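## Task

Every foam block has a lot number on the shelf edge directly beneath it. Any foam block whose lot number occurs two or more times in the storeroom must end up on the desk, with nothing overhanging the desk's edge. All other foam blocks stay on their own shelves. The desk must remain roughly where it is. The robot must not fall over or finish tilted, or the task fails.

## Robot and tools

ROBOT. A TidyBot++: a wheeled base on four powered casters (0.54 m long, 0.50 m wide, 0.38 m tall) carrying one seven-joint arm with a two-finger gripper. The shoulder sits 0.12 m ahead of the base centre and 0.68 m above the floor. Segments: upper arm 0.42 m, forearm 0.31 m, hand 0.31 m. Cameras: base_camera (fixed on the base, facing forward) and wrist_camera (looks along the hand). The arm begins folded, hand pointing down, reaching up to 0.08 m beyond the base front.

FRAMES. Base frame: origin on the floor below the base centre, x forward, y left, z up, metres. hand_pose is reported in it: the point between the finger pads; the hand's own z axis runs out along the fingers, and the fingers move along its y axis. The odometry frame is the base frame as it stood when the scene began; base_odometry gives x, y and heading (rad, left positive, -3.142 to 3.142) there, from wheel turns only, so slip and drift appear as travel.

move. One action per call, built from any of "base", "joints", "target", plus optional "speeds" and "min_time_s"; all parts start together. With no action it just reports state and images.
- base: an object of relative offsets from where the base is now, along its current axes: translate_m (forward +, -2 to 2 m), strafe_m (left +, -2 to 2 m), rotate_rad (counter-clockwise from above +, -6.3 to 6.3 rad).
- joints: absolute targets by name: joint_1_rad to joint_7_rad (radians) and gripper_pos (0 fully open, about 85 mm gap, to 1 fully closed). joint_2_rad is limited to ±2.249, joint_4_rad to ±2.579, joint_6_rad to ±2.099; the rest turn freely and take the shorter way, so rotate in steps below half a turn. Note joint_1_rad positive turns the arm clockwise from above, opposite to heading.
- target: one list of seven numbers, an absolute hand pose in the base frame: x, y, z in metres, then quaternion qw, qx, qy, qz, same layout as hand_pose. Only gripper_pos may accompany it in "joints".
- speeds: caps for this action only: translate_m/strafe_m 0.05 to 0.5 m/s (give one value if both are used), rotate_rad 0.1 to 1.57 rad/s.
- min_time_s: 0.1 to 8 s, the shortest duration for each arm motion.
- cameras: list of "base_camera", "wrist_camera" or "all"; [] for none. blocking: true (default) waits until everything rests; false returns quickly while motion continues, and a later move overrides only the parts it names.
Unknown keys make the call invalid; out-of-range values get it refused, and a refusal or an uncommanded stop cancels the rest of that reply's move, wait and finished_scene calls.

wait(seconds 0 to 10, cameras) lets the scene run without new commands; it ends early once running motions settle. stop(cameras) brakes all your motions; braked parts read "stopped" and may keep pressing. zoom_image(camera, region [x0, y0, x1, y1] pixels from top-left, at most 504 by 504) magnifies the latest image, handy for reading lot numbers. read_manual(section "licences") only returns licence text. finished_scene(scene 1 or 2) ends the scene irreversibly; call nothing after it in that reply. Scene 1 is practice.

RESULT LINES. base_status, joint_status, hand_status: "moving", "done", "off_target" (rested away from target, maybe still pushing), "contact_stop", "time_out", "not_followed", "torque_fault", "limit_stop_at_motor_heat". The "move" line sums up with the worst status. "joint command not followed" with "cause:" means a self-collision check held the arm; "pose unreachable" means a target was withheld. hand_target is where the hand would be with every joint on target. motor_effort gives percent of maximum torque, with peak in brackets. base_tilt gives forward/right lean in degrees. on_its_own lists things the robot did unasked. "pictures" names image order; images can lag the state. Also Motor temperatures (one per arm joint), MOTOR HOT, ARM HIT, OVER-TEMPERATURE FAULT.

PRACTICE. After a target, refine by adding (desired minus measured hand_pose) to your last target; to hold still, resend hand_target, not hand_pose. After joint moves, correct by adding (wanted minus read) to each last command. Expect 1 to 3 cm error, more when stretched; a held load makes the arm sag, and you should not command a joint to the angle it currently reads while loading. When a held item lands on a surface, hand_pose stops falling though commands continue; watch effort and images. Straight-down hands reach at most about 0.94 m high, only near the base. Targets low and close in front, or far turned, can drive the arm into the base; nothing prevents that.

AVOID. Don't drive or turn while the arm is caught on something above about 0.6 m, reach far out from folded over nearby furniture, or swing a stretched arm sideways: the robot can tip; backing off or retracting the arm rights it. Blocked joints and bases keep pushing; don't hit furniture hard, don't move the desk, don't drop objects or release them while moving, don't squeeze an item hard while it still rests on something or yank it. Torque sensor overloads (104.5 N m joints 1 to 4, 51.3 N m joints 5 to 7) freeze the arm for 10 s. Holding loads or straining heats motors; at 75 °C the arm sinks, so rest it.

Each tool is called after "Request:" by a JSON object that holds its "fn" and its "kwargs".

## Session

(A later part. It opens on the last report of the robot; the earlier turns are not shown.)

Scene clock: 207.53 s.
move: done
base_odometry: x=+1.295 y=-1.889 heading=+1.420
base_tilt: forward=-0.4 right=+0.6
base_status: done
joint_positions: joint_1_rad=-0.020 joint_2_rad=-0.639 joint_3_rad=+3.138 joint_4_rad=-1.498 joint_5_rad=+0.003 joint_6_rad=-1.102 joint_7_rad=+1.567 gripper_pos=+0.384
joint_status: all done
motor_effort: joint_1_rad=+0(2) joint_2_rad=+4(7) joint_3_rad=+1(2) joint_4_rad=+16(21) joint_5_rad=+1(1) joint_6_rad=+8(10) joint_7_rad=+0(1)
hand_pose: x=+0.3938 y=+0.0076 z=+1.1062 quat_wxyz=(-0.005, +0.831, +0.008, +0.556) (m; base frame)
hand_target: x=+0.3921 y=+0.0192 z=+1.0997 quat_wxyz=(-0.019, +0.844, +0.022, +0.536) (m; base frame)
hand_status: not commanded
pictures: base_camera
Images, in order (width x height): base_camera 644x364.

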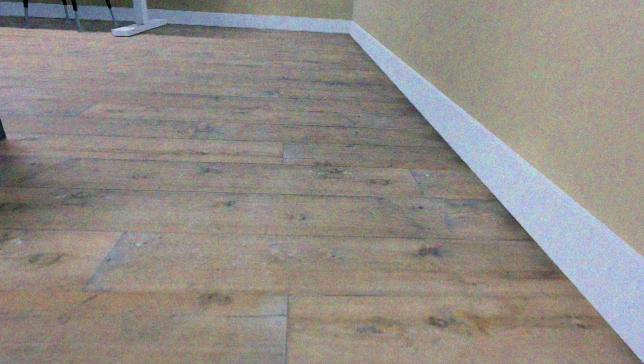

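Request:
{"fn": "move", "kwargs": {"base": {"translate_m": 1.5, "strafe_m": 0.2}, "cameras": ["all"]}}

Scene clock: 212.27 s.
move: done
base_odometry: x=+1.323 y=-0.375 heading=+1.419
base_tilt: forward=-0.3 right=+0.6
base_status: done
joint_positions: joint_1_rad=-0.019 joint_2_rad=-0.622 joint_3_rad=+3.138 joint_4_rad=-1.496 joint_5_rad=+0.003 joint_6_rad=-1.106 joint_7_rad=+1.567 gripper_pos=+0.384
joint_status: not commanded
motor_effort: joint_1_rad=+0(1) joint_2_rad=+3(6) joint_3_rad=+1(1) joint_4_rad=+15(17) joint_5_rad=+1(1) joint_6_rad=+8(10) joint_7_rad=+0(1)
hand_pose: x=+0.4002 y=+0.0075 z=+1.1019 quat_wxyz=(-0.005, +0.836, +0.008, +0.549) (m; base frame)
hand_target: x=+0.3921 y=+0.0192 z=+1.0997 quat_wxyz=(-0.019, +0.844, +0.022, +0.536) (m; base frame)
hand_status: not commanded
pictures: base_camera, wrist_camera
Images, in order (width x height): base_camera 644x364, wrist_camera 644x476.

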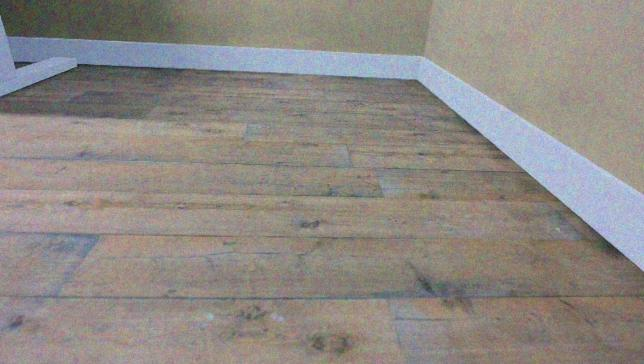

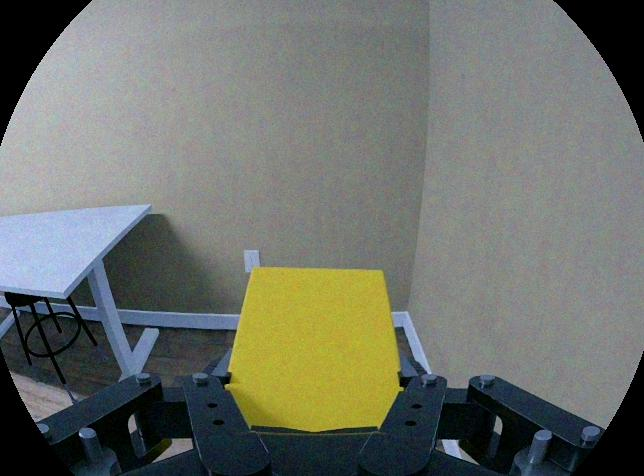

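Request:
{"fn": "move", "kwargs": {"base": {"translate_m": 0.55, "strafe_m": 1.115}, "cameras": ["wrist_camera"]}}

Scene clock: 216.00 s.
move: done
base_odometry: x=+0.304 y=+0.337 heading=+1.419
base_tilt: forward=-0.4 right=+0.6
base_status: done
joint_positions: joint_1_rad=-0.017 joint_2_rad=-0.622 joint_3_rad=+3.139 joint_4_rad=-1.495 joint_5_rad=+0.001 joint_6_rad=-1.106 joint_7_rad=+1.567 gripper_pos=+0.384
joint_status: not commanded
motor_effort: joint_1_rad=-1(1) joint_2_rad=+3(5) joint_3_rad=+1(2) joint_4_rad=+16(17) joint_5_rad=+1(1) joint_6_rad=+8(9) joint_7_rad=-1(1)
hand_pose: x=+0.4002 y=+0.0072 z=+1.1018 quat_wxyz=(-0.005, +0.836, +0.007, +0.549) (m; base frame)
hand_target: x=+0.3921 y=+0.0192 z=+1.0997 quat_wxyz=(-0.019, +0.844, +0.022, +0.536) (m; base frame)
hand_status: not commanded
pictures: wrist_camera
Images, in order (width x height): wrist_camera 644x476.

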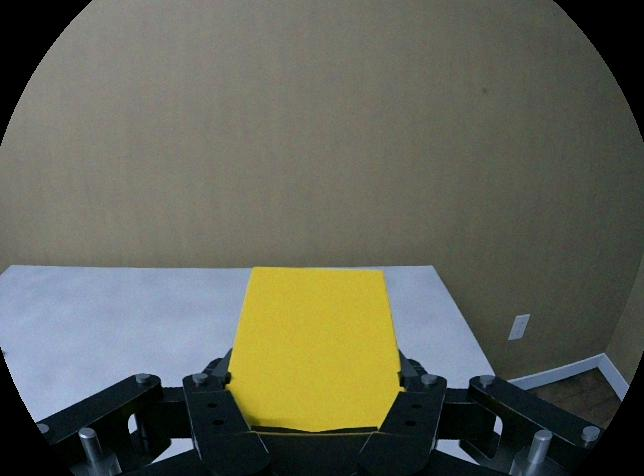

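Request:
{"fn": "move", "kwargs": {"joints": {"joint_1_rad": 0, "joint_2_rad": -0.035, "joint_4_rad": -2.129, "joint_6_rad": -0.04}, "min_time_s": 2.2, "cameras": ["wrist_camera"]}}

Scene clock: 219.43 s.
move: done
base_odometry: x=+0.304 y=+0.337 heading=+1.419
base_tilt: forward=-0.3 right=+0.6
base_status: not commanded
joint_positions: joint_1_rad=-0.017 joint_2_rad=-0.056 joint_3_rad=+3.139 joint_4_rad=-2.093 joint_5_rad=+0.001 joint_6_rad=-0.107 joint_7_rad=+1.567 gripper_pos=+0.384
joint_status: all done
motor_effort: joint_1_rad=-1(2) joint_2_rad=-15(17) joint_3_rad=+0(1) joint_4_rad=+17(20) joint_5_rad=+1(1) joint_6_rad=+8(10) joint_7_rad=+0(1)
hand_pose: x=+0.6376 y=+0.0118 z=+0.7919 quat_wxyz=(-0.005, +0.878, +0.008, +0.478) (m; base frame)
hand_target: x=+0.6398 y=+0.0029 z=+0.7791 quat_wxyz=(-0.006, +0.876, -0.008, +0.483) (m; base frame)
hand_status: not commanded
pictures: wrist_camera
Images, in order (width x height): wrist_camera 644x476.

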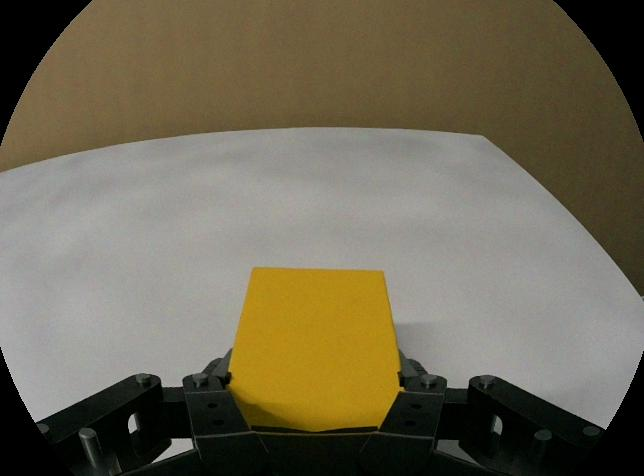

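Request:
{"fn": "move", "kwargs": {"joints": {"joint_2_rad": -0.002, "joint_4_rad": -2.19, "joint_6_rad": 0.054}, "min_time_s": 1}}

Request:
{"fn": "move", "kwargs": {"joints": {"joint_2_rad": 0.011, "joint_4_rad": -2.21, "joint_6_rad": 0.085}, "min_time_s": 0.8, "cameras": ["wrist_camera"]}}

Scene clock: 221.10 s.
move: done
base_odometry: x=+0.304 y=+0.337 heading=+1.419
base_tilt: forward=-0.3 right=+0.6
base_status: not commanded
joint_positions: joint_1_rad=-0.017 joint_2_rad=-0.034 joint_3_rad=+3.139 joint_4_rad=-2.151 joint_5_rad=+0.001 joint_6_rad=-0.013 joint_7_rad=+1.567 gripper_pos=+0.384
joint_status: all done
motor_effort: joint_1_rad=-1(1) joint_2_rad=-16(16) joint_3_rad=+0(0) joint_4_rad=+17(19) joint_5_rad=+1(1) joint_6_rad=+8(9) joint_7_rad=+0(1)
hand_pose: x=+0.6371 y=+0.0118 z=+0.7738 quat_wxyz=(-0.005, +0.875, +0.008, +0.484) (m; base frame)
hand_target: x=+0.6377 y=+0.0012 z=+0.7544 quat_wxyz=(-0.004, +0.876, -0.009, +0.483) (m; base frame)
hand_status: not commanded
pictures: none

Scene clock: 222.20 s.
move: done
base_odometry: x=+0.304 y=+0.337 heading=+1.419
base_tilt: forward=-0.3 right=+0.6
base_status: not commanded
joint_positions: joint_1_rad=-0.017 joint_2_rad=-0.022 joint_3_rad=+3.139 joint_4_rad=-2.170 joint_5_rad=+0.001 joint_6_rad=+0.019 joint_7_rad=+1.567 gripper_pos=+0.384
joint_status: all done
motor_effort: joint_1_rad=-1(1) joint_2_rad=-15(16) joint_3_rad=+0(0) joint_4_rad=+16(18) joint_5_rad=+1(1) joint_6_rad=+8(9) joint_7_rad=+0(1)
hand_pose: x=+0.6369 y=+0.0118 z=+0.7657 quat_wxyz=(-0.006, +0.875, +0.008, +0.485) (m; base frame)
hand_target: x=+0.6367 y=+0.0006 z=+0.7455 quat_wxyz=(-0.003, +0.876, -0.010, +0.482) (m; base frame)
hand_status: not commanded
pictures: wrist_camera
Images, in order (width x height): wrist_camera 644x476.

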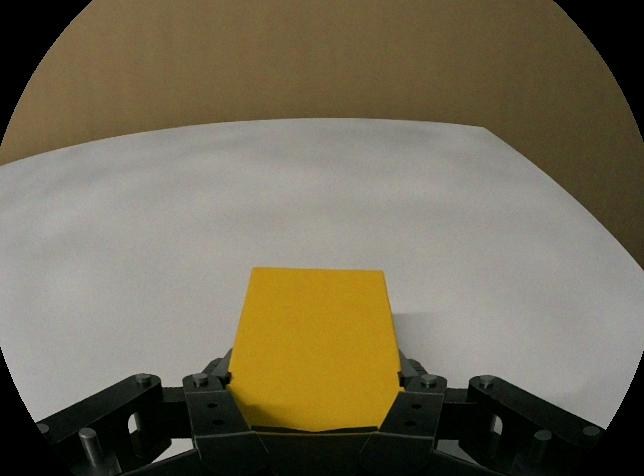

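Request:
{"fn": "move", "kwargs": {"joints": {"joint_2_rad": 0.03, "joint_4_rad": -2.22, "joint_6_rad": 0.1}, "min_time_s": 0.8}}

Request:
{"fn": "move", "kwargs": {"joints": {"joint_2_rad": 0.05}, "min_time_s": 0.8, "cameras": ["wrist_camera"]}}

Scene clock: 223.47 s.
move: done
base_odometry: x=+0.304 y=+0.337 heading=+1.419
base_tilt: forward=-0.3 right=+0.6
base_status: not commanded
joint_positions: joint_1_rad=-0.017 joint_2_rad=-0.003 joint_3_rad=+3.139 joint_4_rad=-2.180 joint_5_rad=+0.001 joint_6_rad=+0.034 joint_7_rad=+1.567 gripper_pos=+0.384
joint_status: all done
motor_effort: joint_1_rad=-1(1) joint_2_rad=-16(16) joint_3_rad=+0(0) joint_4_rad=+16(17) joint_5_rad=+1(1) joint_6_rad=+8(9) joint_7_rad=-1(1)
hand_pose: x=+0.6375 y=+0.0118 z=+0.7547 quat_wxyz=(-0.005, +0.878, +0.008, +0.479) (m; base frame)
hand_target: x=+0.6367 y=+0.0003 z=+0.7345 quat_wxyz=(-0.003, +0.880, -0.010, +0.476) (m; base frame)
hand_status: not commanded
pictures: none

Scene clock: 224.57 s.
move: done
base_odometry: x=+0.304 y=+0.337 heading=+1.419
base_tilt: forward=-0.3 right=+0.6
base_status: not commanded
joint_positions: joint_1_rad=-0.017 joint_2_rad=+0.002 joint_3_rad=+3.139 joint_4_rad=-2.180 joint_5_rad=+0.001 joint_6_rad=+0.042 joint_7_rad=+1.567 gripper_pos=+0.384
joint_status: all done
motor_effort: joint_1_rad=+0(1) joint_2_rad=-12(17) joint_3_rad=+0(0) joint_4_rad=+16(17) joint_5_rad=+1(1) joint_6_rad=+7(8) joint_7_rad=+0(1)
hand_pose: x=+0.6392 y=+0.0119 z=+0.7540 quat_wxyz=(-0.005, +0.877, +0.008, +0.480) (m; base frame)
hand_target: x=+0.6376 y=+0.0003 z=+0.7241 quat_wxyz=(-0.003, +0.884, -0.010, +0.467) (m; base frame)
hand_status: not commanded
pictures: wrist_camera
Images, in order (width x height): wrist_camera 644x476.

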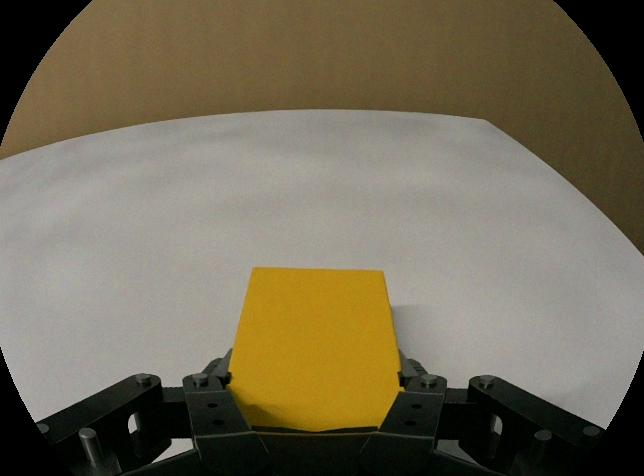

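Request:
{"fn": "move", "kwargs": {"joints": {"joint_2_rad": 0.025}, "min_time_s": 0.5}}

Request:
{"fn": "move", "kwargs": {"joints": {"gripper_pos": 0}}}

Request:
{"fn": "move", "kwargs": {"joints": {"joint_2_rad": -0.7}, "min_time_s": 1.5, "cameras": ["wrist_camera"]}}

Scene clock: 225.97 s.
move: done
base_odometry: x=+0.304 y=+0.337 heading=+1.419
base_tilt: forward=-0.3 right=+0.6
base_status: not commanded
joint_positions: joint_1_rad=-0.017 joint_2_rad=+0.002 joint_3_rad=+3.139 joint_4_rad=-2.180 joint_5_rad=+0.001 joint_6_rad=+0.042 joint_7_rad=+1.567 gripper_pos=+0.384
joint_status: all done
motor_effort: joint_1_rad=+0(1) joint_2_rad=-13(15) joint_3_rad=+0(0) joint_4_rad=+14(16) joint_5_rad=+1(1) joint_6_rad=+7(8) joint_7_rad=+0(1)
hand_pose: x=+0.6392 y=+0.0119 z=+0.7540 quat_wxyz=(-0.005, +0.877, +0.008, +0.480) (m; base frame)
hand_target: x=+0.6364 y=+0.0003 z=+0.7371 quat_wxyz=(-0.003, +0.878, -0.010, +0.478) (m; base frame)
hand_status: not commanded
pictures: none

Scene clock: 226.83 s.
move: done
base_odometry: x=+0.304 y=+0.337 heading=+1.419
base_tilt: forward=-0.3 right=+0.6
base_status: not commanded
joint_positions: joint_1_rad=-0.017 joint_2_rad=+0.003 joint_3_rad=+3.139 joint_4_rad=-2.182 joint_5_rad=+0.001 joint_6_rad=+0.042 joint_7_rad=+1.567 gripper_pos=+0.000
joint_status: all done
motor_effort: joint_1_rad=-1(1) joint_2_rad=-16(17) joint_3_rad=+0(0) joint_4_rad=+16(17) joint_5_rad=+1(1) joint_6_rad=+7(8) joint_7_rad=+0(1)
hand_pose: x=+0.6387 y=+0.0119 z=+0.7525 quat_wxyz=(-0.005, +0.878, +0.008, +0.479) (m; base frame)
hand_target: x=+0.6364 y=+0.0003 z=+0.7371 quat_wxyz=(-0.003, +0.878, -0.010, +0.478) (m; base frame)
hand_status: not commanded
pictures: none

Scene clock: 228.83 s.
move: done
base_odometry: x=+0.304 y=+0.337 heading=+1.419
base_tilt: forward=-0.3 right=+0.6
base_status: not commanded
joint_positions: joint_1_rad=-0.017 joint_2_rad=-0.689 joint_3_rad=+3.139 joint_4_rad=-2.183 joint_5_rad=+0.001 joint_6_rad=+0.042 joint_7_rad=+1.567 gripper_pos=+0.000
joint_status: all done
motor_effort: joint_1_rad=+0(1) joint_2_rad=+1(18) joint_3_rad=+1(1) joint_4_rad=+20(20) joint_5_rad=+1(1) joint_6_rad=+9(9) joint_7_rad=+0(1)
hand_pose: x=+0.4740 y=+0.0090 z=+1.0677 quat_wxyz=(-0.008, +0.664, +0.006, +0.748) (m; base frame)
hand_target: x=+0.4696 y=+0.0003 z=+1.0663 quat_wxyz=(-0.006, +0.652, -0.008, +0.758) (m; base frame)
hand_status: not commanded
pictures: wrist_camera
Images, in order (width x height): wrist_camera 644x476.

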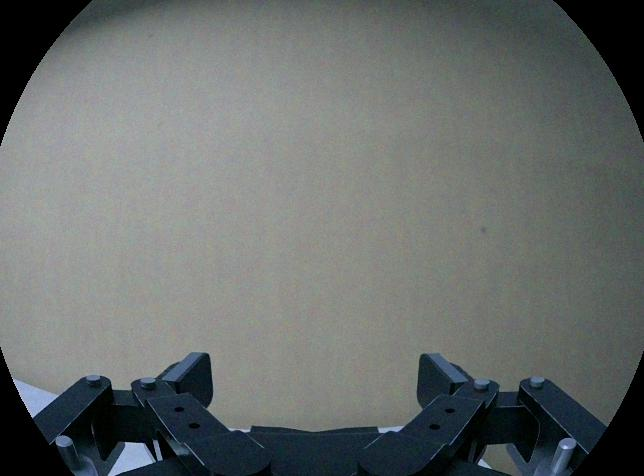

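Request:
{"fn": "move", "kwargs": {"base": {"translate_m": -0.1, "strafe_m": 1.72, "rotate_rad": 1.571}, "joints": {"joint_1_rad": 0.3, "joint_2_rad": -0.87, "joint_4_rad": -2.37, "joint_6_rad": -0.6}, "min_time_s": 2, "cameras": ["all"]}}

Scene clock: 234.53 s.
move: done
base_odometry: x=-1.412 y=+0.498 heading=+2.991
base_tilt: forward=-0.3 right=+0.6
base_status: done
joint_positions: joint_1_rad=+0.282 joint_2_rad=-0.854 joint_3_rad=+3.140 joint_4_rad=-2.330 joint_5_rad=+0.001 joint_6_rad=-0.545 joint_7_rad=+1.567 gripper_pos=+0.000
joint_status: all done
motor_effort: joint_1_rad=-1(2) joint_2_rad=+5(7) joint_3_rad=+1(2) joint_4_rad=+19(21) joint_5_rad=+1(1) joint_6_rad=+8(10) joint_7_rad=+0(1)
hand_pose: x=+0.3846 y=-0.0752 z=+0.8527 quat_wxyz=(+0.074, +0.838, -0.119, +0.526) (m; base frame)
hand_target: x=+0.3716 y=-0.0653 z=+0.8185 quat_wxyz=(+0.058, +0.858, -0.125, +0.495) (m; base frame)
hand_status: not commanded
pictures: base_camera, wrist_camera
Images, in order (width x height): base_camera 644x364, wrist_camera 644x476.

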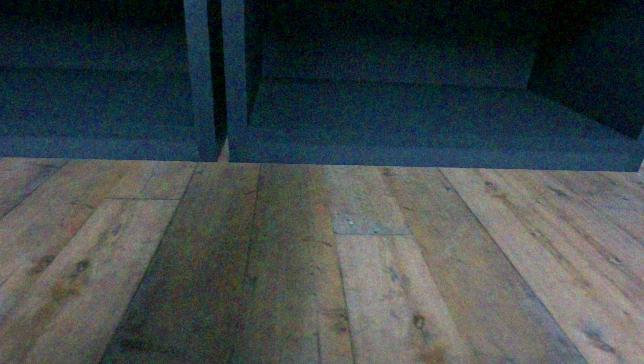

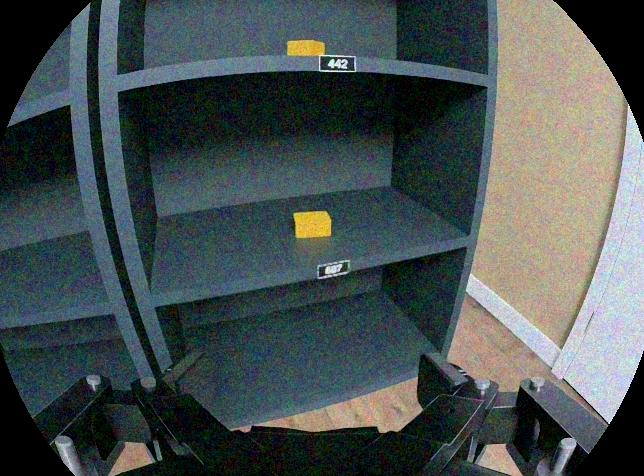

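Request:
{"fn": "zoom_image", "kwargs": {"camera": "wrist_camera", "region": [300, 245, 370, 295]}}

Request:
{"fn": "zoom_image", "kwargs": {"camera": "wrist_camera", "region": [300, 40, 370, 90]}}

Scaled by 7.200.

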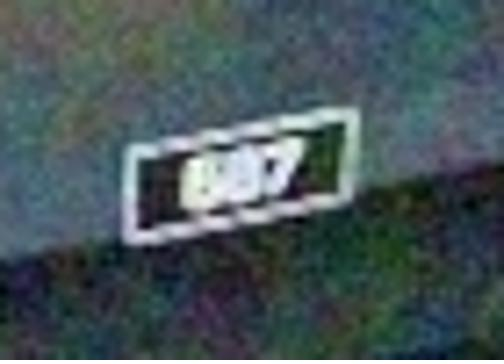

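Scaled by 7.200.

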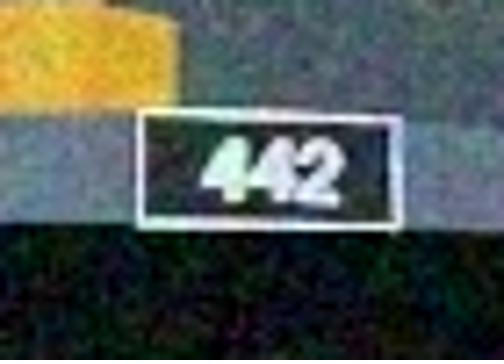

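Request:
{"fn": "move", "kwargs": {"joints": {"joint_1_rad": 2.1, "joint_2_rad": -0.62, "joint_4_rad": -1.47, "joint_6_rad": -1.16}, "cameras": ["wrist_camera"]}}

Scene clock: 237.83 s.
move: done
base_odometry: x=-1.412 y=+0.498 heading=+2.991
base_tilt: forward=-0.3 right=+0.6
base_status: not commanded
joint_positions: joint_1_rad=+2.081 joint_2_rad=-0.640 joint_3_rad=+3.140 joint_4_rad=-1.498 joint_5_rad=+0.001 joint_6_rad=-1.102 joint_7_rad=+1.567 gripper_pos=+0.000
joint_status: all done
motor_effort: joint_1_rad=+0(2) joint_2_rad=+4(7) joint_3_rad=+1(1) joint_4_rad=+15(21) joint_5_rad=+1(1) joint_6_rad=+9(10) joint_7_rad=+0(1)
hand_pose: x=-0.0137 y=-0.2406 z=+1.1066 quat_wxyz=(+0.480, +0.419, -0.717, +0.282) (m; base frame)
hand_target: x=-0.0023 y=-0.2454 z=+1.0997 quat_wxyz=(+0.456, +0.439, -0.721, +0.283) (m; base frame)
hand_status: not commanded
pictures: wrist_camera
Images, in order (width x height): wrist_camera 644x476.

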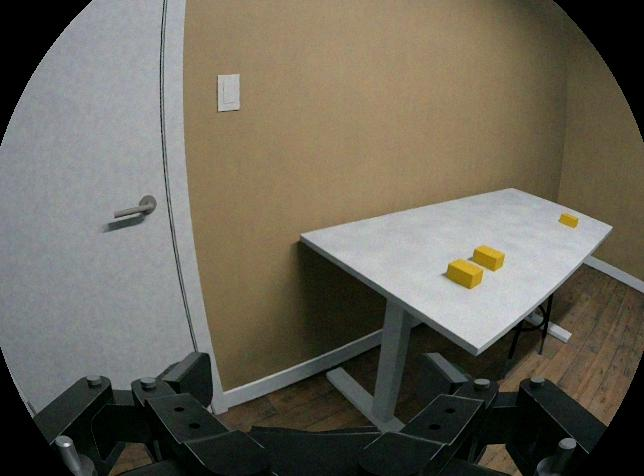

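Request:
{"fn": "finished_scene", "kwargs": {"scene": 2}}

The scene is finished: the task was done.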